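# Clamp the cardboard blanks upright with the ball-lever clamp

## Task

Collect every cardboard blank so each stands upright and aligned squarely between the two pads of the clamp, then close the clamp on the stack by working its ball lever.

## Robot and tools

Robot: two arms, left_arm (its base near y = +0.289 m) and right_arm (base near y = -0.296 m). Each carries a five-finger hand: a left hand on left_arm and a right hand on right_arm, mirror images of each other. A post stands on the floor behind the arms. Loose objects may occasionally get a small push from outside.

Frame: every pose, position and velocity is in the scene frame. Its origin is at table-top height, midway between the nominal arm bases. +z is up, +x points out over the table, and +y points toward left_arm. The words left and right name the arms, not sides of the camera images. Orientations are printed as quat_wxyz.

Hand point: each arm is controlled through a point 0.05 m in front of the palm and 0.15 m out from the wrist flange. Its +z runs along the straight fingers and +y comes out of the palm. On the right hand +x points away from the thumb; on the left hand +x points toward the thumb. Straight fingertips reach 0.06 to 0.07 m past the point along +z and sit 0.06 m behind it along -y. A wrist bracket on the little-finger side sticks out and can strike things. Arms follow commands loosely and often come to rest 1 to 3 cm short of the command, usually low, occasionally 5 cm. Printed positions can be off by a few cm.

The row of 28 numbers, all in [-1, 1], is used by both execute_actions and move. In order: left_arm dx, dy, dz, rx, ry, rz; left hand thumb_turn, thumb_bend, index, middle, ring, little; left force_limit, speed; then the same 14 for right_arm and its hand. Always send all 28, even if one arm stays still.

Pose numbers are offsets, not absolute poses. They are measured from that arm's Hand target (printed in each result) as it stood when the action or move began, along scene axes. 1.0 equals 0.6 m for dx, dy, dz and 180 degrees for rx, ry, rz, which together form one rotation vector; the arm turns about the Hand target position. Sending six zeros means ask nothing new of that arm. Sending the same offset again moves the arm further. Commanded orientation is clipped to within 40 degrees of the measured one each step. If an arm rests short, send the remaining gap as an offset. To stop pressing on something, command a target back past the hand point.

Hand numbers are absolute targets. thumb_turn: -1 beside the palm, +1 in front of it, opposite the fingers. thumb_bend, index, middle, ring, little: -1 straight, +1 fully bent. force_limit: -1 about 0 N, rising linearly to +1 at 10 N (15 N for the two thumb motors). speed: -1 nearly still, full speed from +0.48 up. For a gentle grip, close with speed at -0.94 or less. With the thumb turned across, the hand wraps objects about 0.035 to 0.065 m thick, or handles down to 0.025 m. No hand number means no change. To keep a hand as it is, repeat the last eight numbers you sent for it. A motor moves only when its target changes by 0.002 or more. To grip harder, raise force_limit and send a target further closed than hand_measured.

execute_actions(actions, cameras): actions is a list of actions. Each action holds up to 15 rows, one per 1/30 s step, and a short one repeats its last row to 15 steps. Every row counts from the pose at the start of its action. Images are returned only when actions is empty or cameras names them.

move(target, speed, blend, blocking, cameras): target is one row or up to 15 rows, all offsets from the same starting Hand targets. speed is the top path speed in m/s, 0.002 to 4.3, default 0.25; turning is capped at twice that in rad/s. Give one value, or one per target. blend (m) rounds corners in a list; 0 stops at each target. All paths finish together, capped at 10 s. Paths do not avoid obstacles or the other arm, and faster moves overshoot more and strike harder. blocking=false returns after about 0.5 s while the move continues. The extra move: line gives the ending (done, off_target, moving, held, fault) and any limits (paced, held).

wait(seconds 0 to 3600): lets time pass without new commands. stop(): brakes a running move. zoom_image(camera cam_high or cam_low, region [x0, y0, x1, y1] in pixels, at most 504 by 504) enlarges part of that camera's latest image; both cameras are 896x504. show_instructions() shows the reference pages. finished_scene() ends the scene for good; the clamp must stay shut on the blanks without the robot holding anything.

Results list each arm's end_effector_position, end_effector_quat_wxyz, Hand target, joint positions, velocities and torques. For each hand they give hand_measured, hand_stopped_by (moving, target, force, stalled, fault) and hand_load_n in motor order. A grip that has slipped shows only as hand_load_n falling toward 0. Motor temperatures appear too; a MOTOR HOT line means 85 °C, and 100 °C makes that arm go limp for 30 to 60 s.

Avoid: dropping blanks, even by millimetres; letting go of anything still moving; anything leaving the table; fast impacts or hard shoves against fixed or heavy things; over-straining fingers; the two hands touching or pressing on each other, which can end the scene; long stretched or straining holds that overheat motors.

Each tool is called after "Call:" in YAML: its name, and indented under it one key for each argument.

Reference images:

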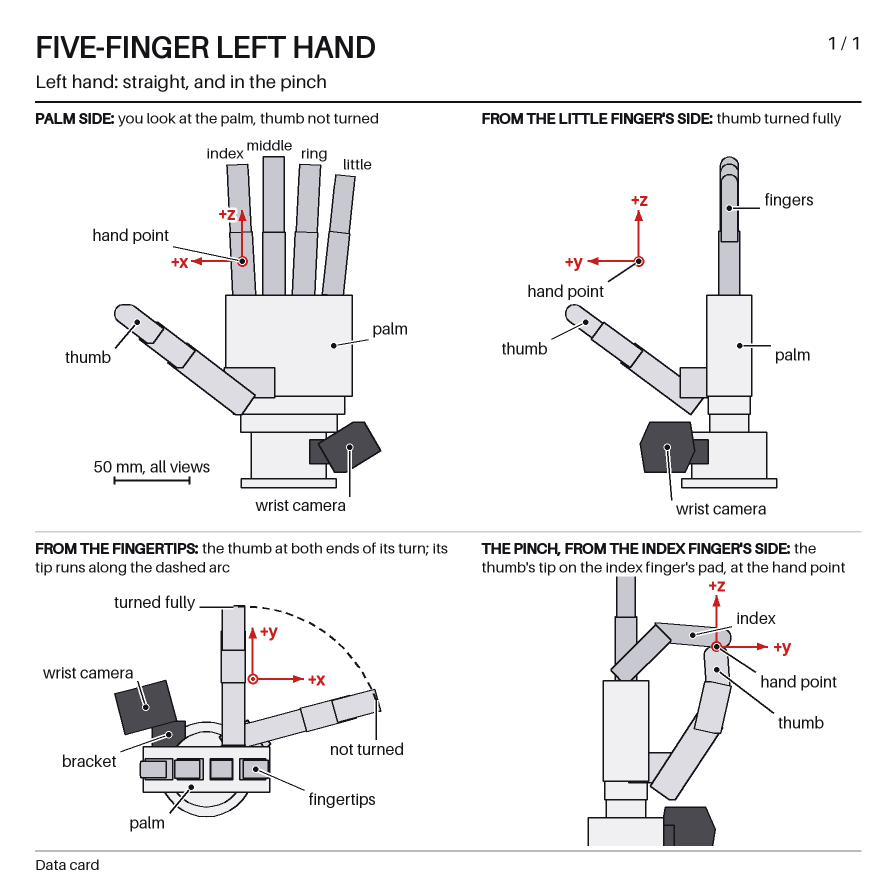

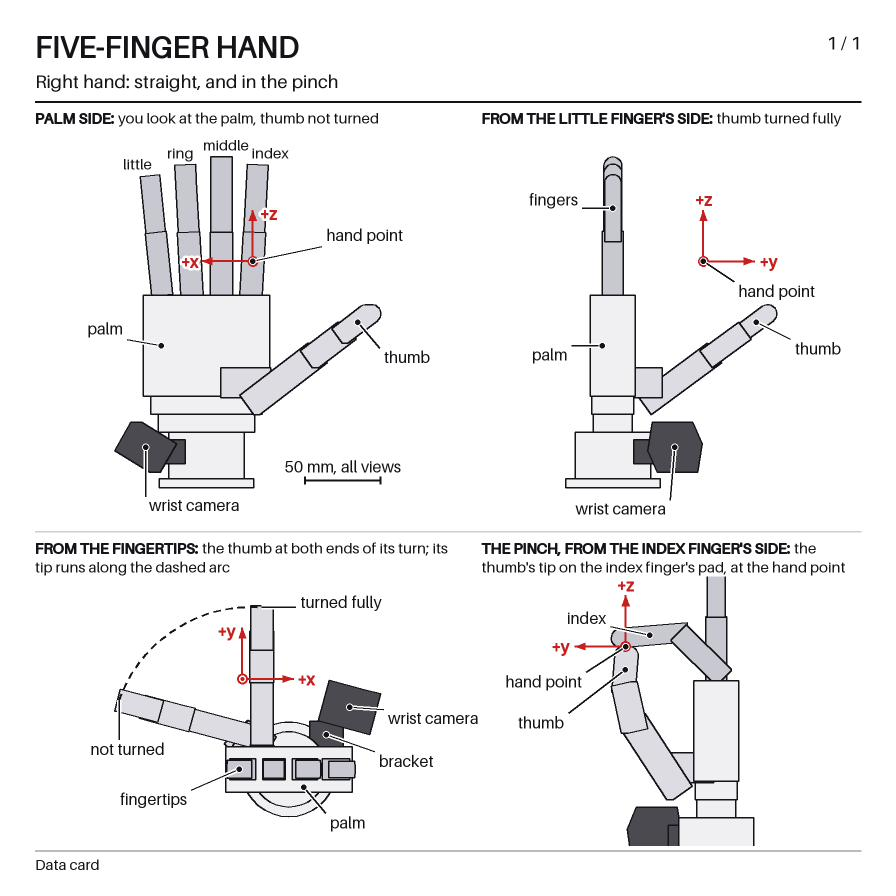

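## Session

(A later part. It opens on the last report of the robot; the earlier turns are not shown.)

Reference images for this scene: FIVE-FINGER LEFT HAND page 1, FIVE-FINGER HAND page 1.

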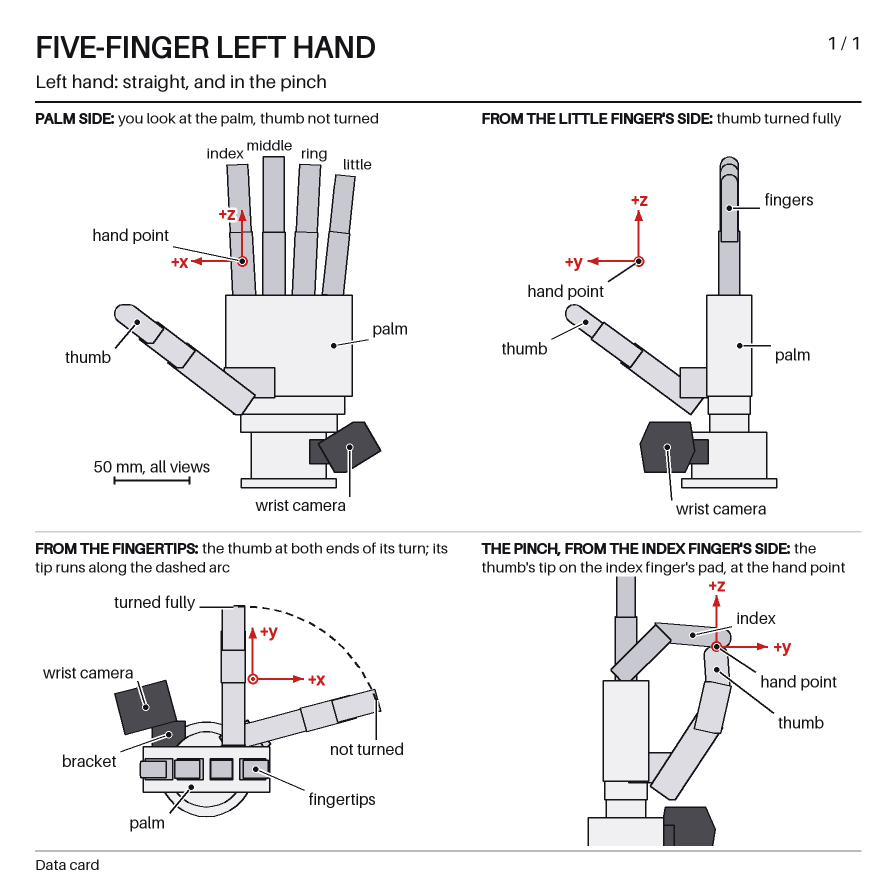

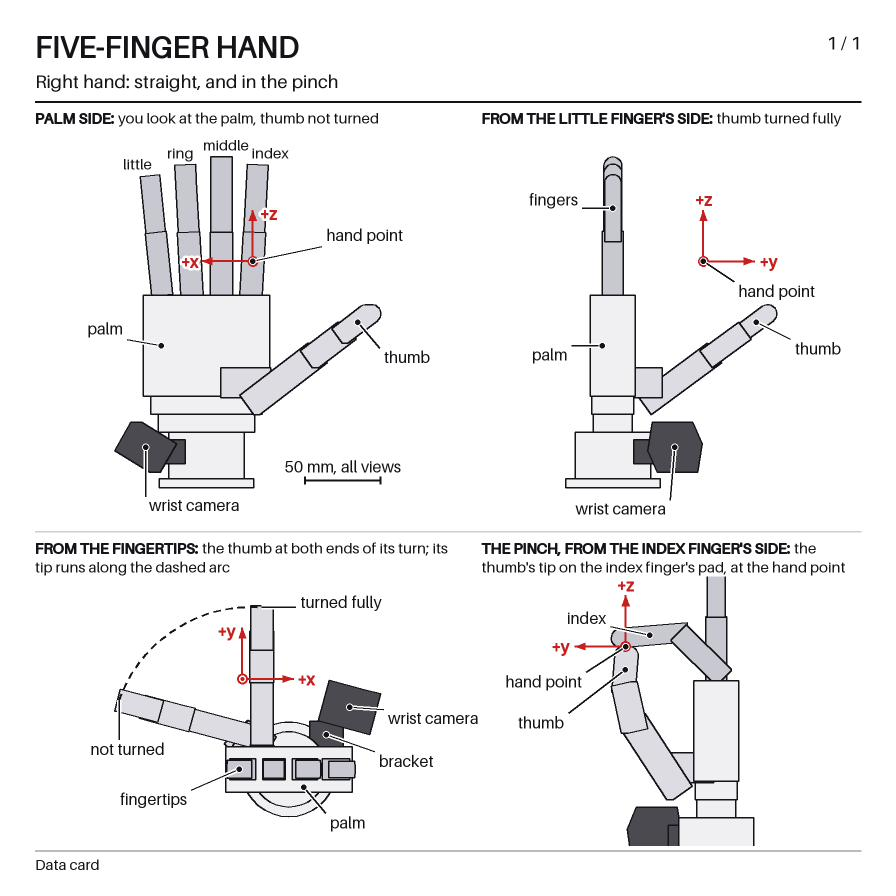

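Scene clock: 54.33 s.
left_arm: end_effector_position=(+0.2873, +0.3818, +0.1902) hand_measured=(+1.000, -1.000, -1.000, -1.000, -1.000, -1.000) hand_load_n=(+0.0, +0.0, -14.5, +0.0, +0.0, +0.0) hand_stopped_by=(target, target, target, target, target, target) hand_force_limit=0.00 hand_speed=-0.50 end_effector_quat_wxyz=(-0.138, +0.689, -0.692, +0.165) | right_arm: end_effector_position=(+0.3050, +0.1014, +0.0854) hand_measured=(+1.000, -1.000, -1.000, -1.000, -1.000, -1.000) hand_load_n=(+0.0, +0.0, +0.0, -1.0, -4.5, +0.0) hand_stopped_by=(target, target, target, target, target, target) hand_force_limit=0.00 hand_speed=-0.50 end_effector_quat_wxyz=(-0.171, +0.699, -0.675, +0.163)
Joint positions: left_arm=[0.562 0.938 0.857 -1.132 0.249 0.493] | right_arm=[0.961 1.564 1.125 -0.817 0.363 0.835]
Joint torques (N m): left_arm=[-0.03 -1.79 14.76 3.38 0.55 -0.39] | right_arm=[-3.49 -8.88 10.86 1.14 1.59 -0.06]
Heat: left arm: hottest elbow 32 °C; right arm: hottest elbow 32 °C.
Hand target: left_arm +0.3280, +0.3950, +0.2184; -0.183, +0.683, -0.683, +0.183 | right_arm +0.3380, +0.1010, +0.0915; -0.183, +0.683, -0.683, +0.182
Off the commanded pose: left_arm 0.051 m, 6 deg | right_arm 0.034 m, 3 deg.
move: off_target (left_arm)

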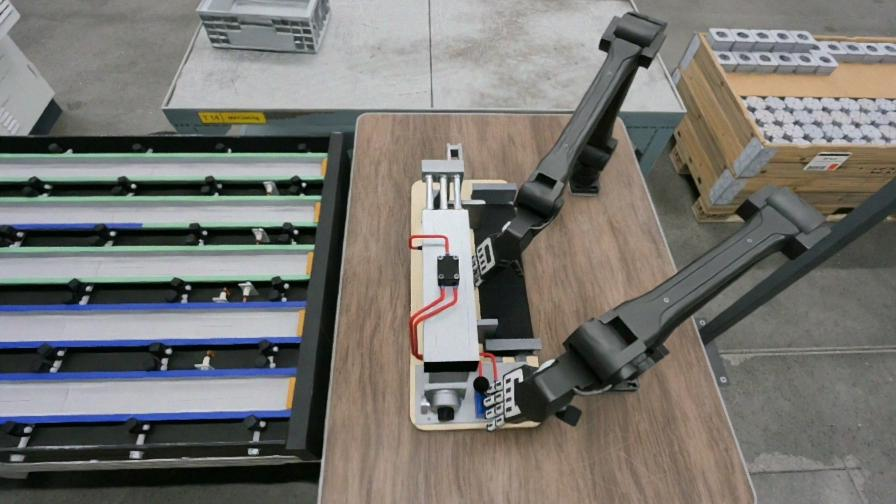

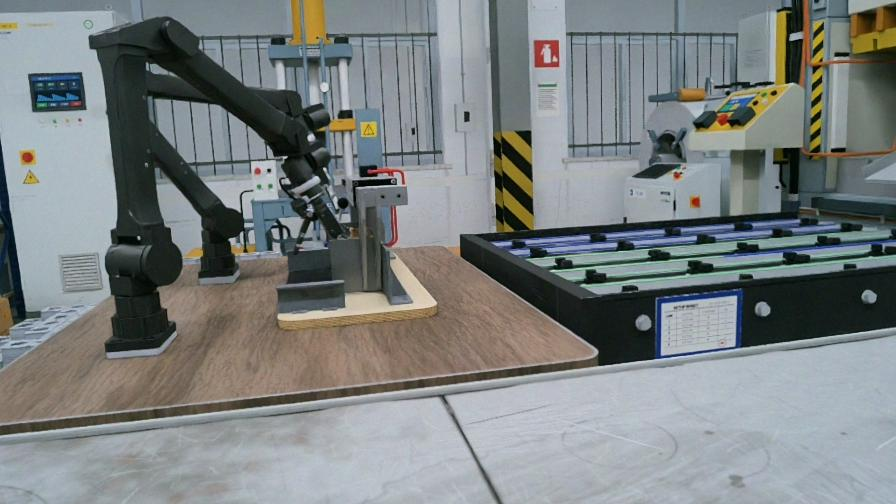

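Call:
move:
  target:
    - [-0.07,-0.006,-0.01,0,0,0, 1, -1, -1, -1, -1, -1, 0, -0.5, 0,0,0,0,0,0, 1, -1, -1, -1, -1, -1, 0, -0.5]
    - [-0.17,-0.006,0.02,0,0,0, 1, -1, -1, -1, -1, -1, 0, -0.5, 0,0,0,0,0,0, 1, -1, -1, -1, -1, -1, 0, -0.5]
  speed: 0.08
  blend: [0.005, 0]
  cameras: ["all"]

Call:
zoom_image:
  camera: "cam_high"
  region: [430, 310, 570, 430]

Call:
zoom_image:
  camera: "cam_low"
  region: [290, 170, 420, 310]

Scene clock: 57.53 s.
left_arm: end_effector_position=(+0.2283, +0.3904, +0.2287) hand_measured=(+1.000, -1.000, -1.000, -1.000, -1.000, -1.000) hand_load_n=(+0.0, +0.0, -0.5, +0.0, +0.0, -0.5) hand_stopped_by=(target, target, target, target, target, target) hand_force_limit=0.00 hand_speed=-0.50 end_effector_quat_wxyz=(-0.183, +0.683, -0.683, +0.183) | right_arm: end_effector_position=(+0.3050, +0.1014, +0.0854) hand_measured=(+1.000, -1.000, -1.000, -1.000, -1.000, -1.000) hand_load_n=(+0.0, +0.0, +0.0, -1.0, -4.5, +0.0) hand_stopped_by=(target, target, target, target, target, target) hand_force_limit=0.00 hand_speed=-0.50 end_effector_quat_wxyz=(-0.171, +0.699, -0.675, +0.163)
Joint positions: left_arm=[0.769 0.741 0.857 -1.284 0.345 0.669] | right_arm=[0.961 1.564 1.125 -0.817 0.363 0.835]
Joint torques (N m): left_arm=[1.96 -1.79 9.37 0.76 0.62 0.02] | right_arm=[-3.43 -8.94 10.85 1.14 1.59 -0.06]
Heat: left arm: hottest elbow 33 °C; right arm: hottest elbow 33 °C.
Hand target: left_arm +0.2260, +0.3914, +0.2304; -0.183, +0.683, -0.683, +0.183 | right_arm +0.3380, +0.1010, +0.0915; -0.183, +0.683, -0.683, +0.182
Off the commanded pose: left_arm 0.003 m, 0 deg | right_arm 0.034 m, 3 deg.
move: done

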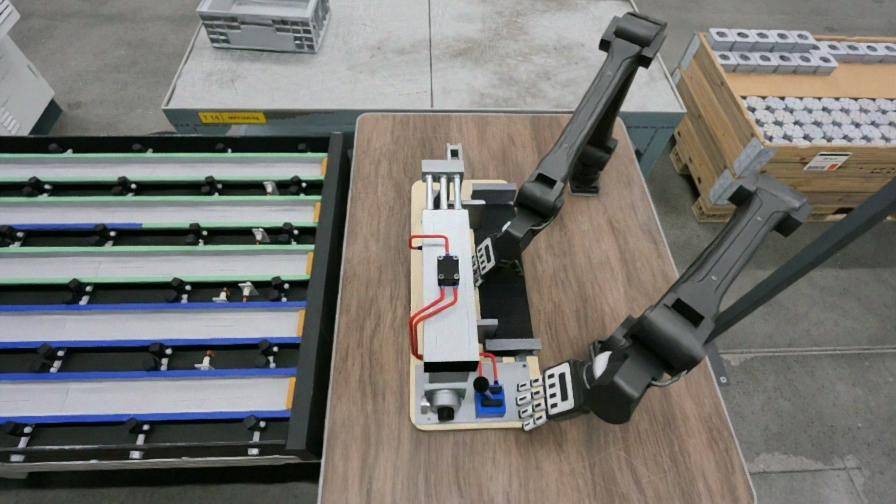

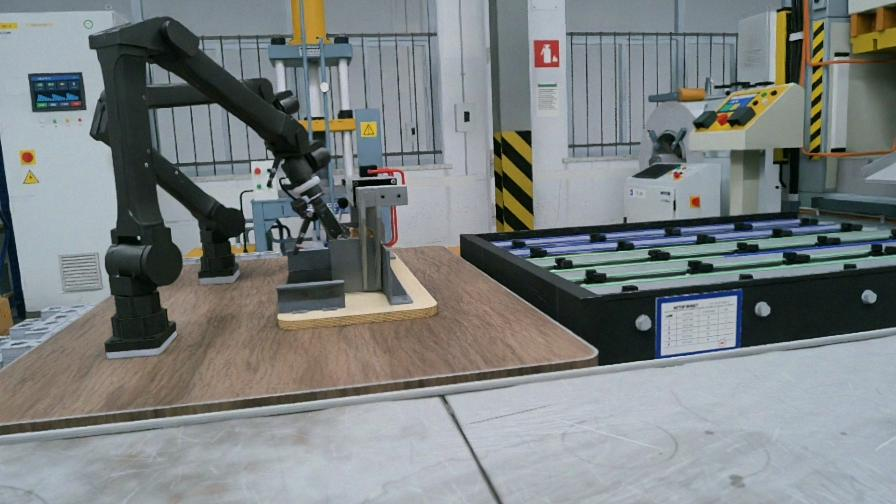

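Scaled by 3.600 from the camera's image (finer frame: 1280x720).

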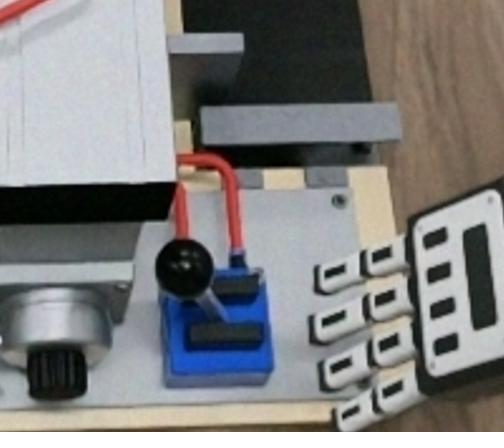

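Scaled by 3.600 from the camera's image (finer frame: 1280x720).

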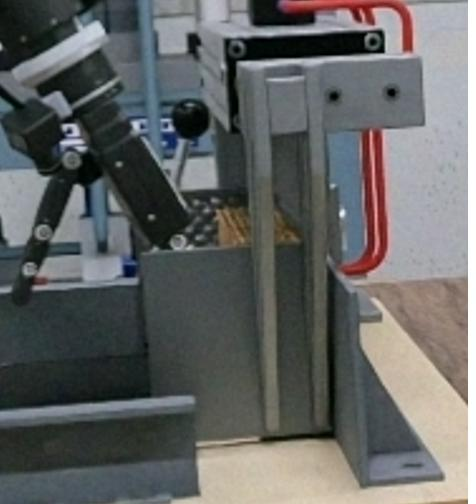

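Call:
move:
  target:
    - [-0.05,0,0.0,0,0,0, 1, -1, -1, -1, -1, -1, 0, -0.5, -0.18,0.0,0.0,0,0,0, 1, -1, -1, -1, -1, -1, 0, -0.5]
    - [-0.05,0,0.0,0,0,0, 1, -1, -1, -1, -1, -1, 0, -0.5, -0.25,0.0,0.15,0,0,0, 1, -1, -1, -1, -1, -1, 0, -0.5]
  speed: [0.07, 0.12]
  blend: [0.01, 0]
  cameras: ["all"]

Call:
zoom_image:
  camera: "cam_high"
  region: [400, 140, 560, 330]

Call:
zoom_image:
  camera: "cam_low"
  region: [290, 170, 420, 310]

Call:
zoom_image:
  camera: "cam_low"
  region: [320, 190, 390, 250]

Scene clock: 60.80 s.
left_arm: end_effector_position=(+0.2006, +0.3936, +0.2346) hand_measured=(+1.000, -1.000, -1.000, -1.000, -1.000, -1.000) hand_load_n=(+0.0, -0.5, +0.0, +0.0, +0.0, -0.5) hand_stopped_by=(target, target, target, target, target, target) hand_force_limit=0.00 hand_speed=-0.50 end_effector_quat_wxyz=(-0.188, +0.681, -0.683, +0.183) | right_arm: end_effector_position=(+0.1857, +0.0894, +0.1645) hand_measured=(+1.000, -1.000, -1.000, -1.000, -1.000, -1.000) hand_load_n=(+0.0, +0.0, +0.0, +0.0, -0.5, +0.0) hand_stopped_by=(target, target, target, target, target, target) hand_force_limit=0.00 hand_speed=-0.50 end_effector_quat_wxyz=(-0.167, +0.688, -0.681, +0.188)
Joint positions: left_arm=[0.886 0.692 0.857 -1.364 0.388 0.786] | right_arm=[1.218 1.347 1.119 -1.163 0.479 1.132]
Joint torques (N m): left_arm=[2.02 -1.32 8.1 0.77 0.66 0.02] | right_arm=[0.03 -8.35 11.17 0.09 0.46 0.12]
Heat: left arm: hottest elbow 33 °C; right arm: hottest elbow 33 °C.
Hand target: left_arm +0.1959, +0.3915, +0.2304; -0.183, +0.683, -0.683, +0.183 | right_arm +0.1881, +0.1010, +0.1813; -0.183, +0.683, -0.683, +0.182
Off the commanded pose: left_arm 0.007 m, 1 deg | right_arm 0.021 m, 2 deg.
move: off_target (right_arm)

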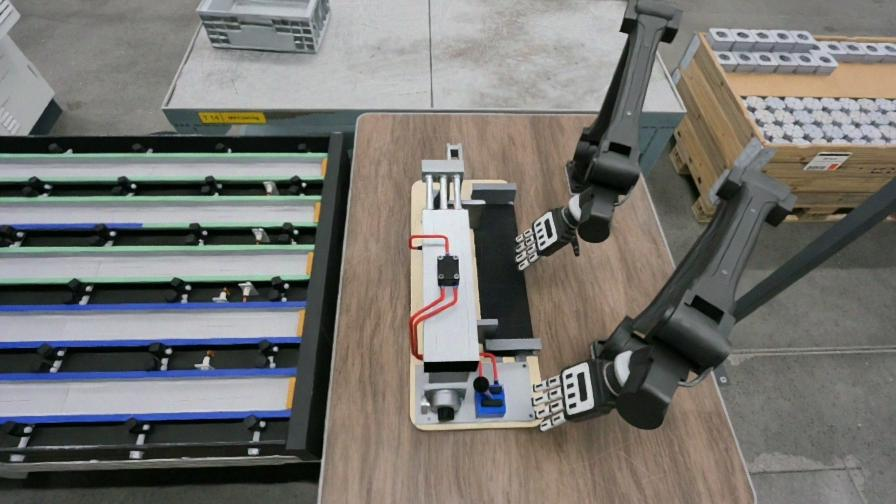

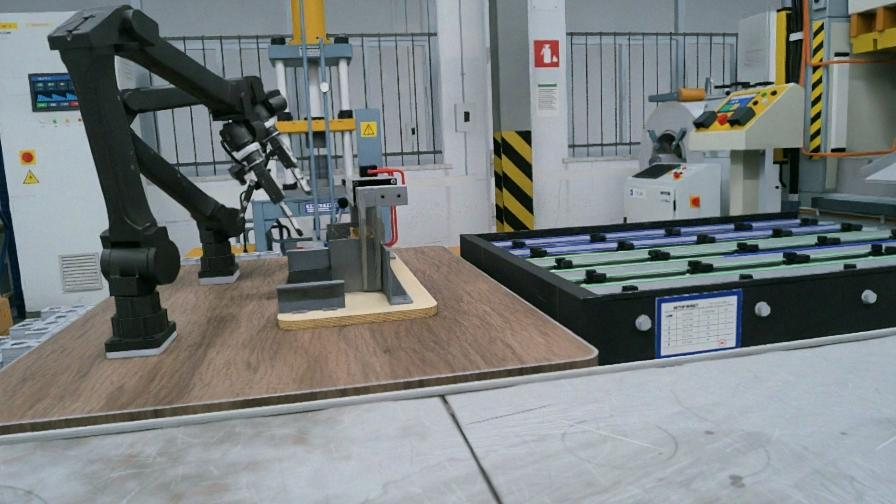

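Scaled by 2.653 from the camera's image (finer frame: 1280x720).

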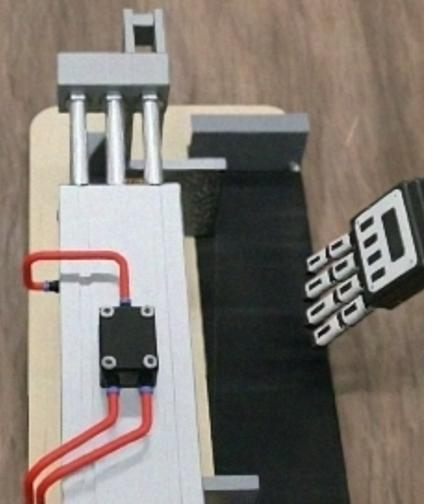

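Scaled by 3.600 from the camera's image (finer frame: 1280x720).

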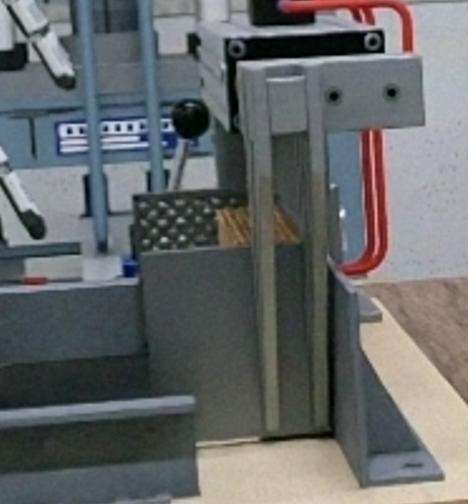

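Scaled by 7.200 from the camera's image (finer frame: 1280x720).

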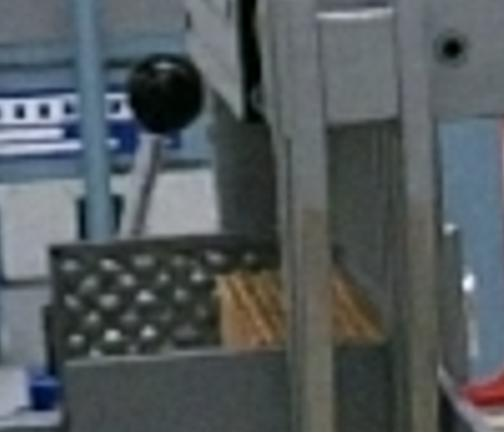

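Call:
finished_scene:

The scene is finished: the task was done.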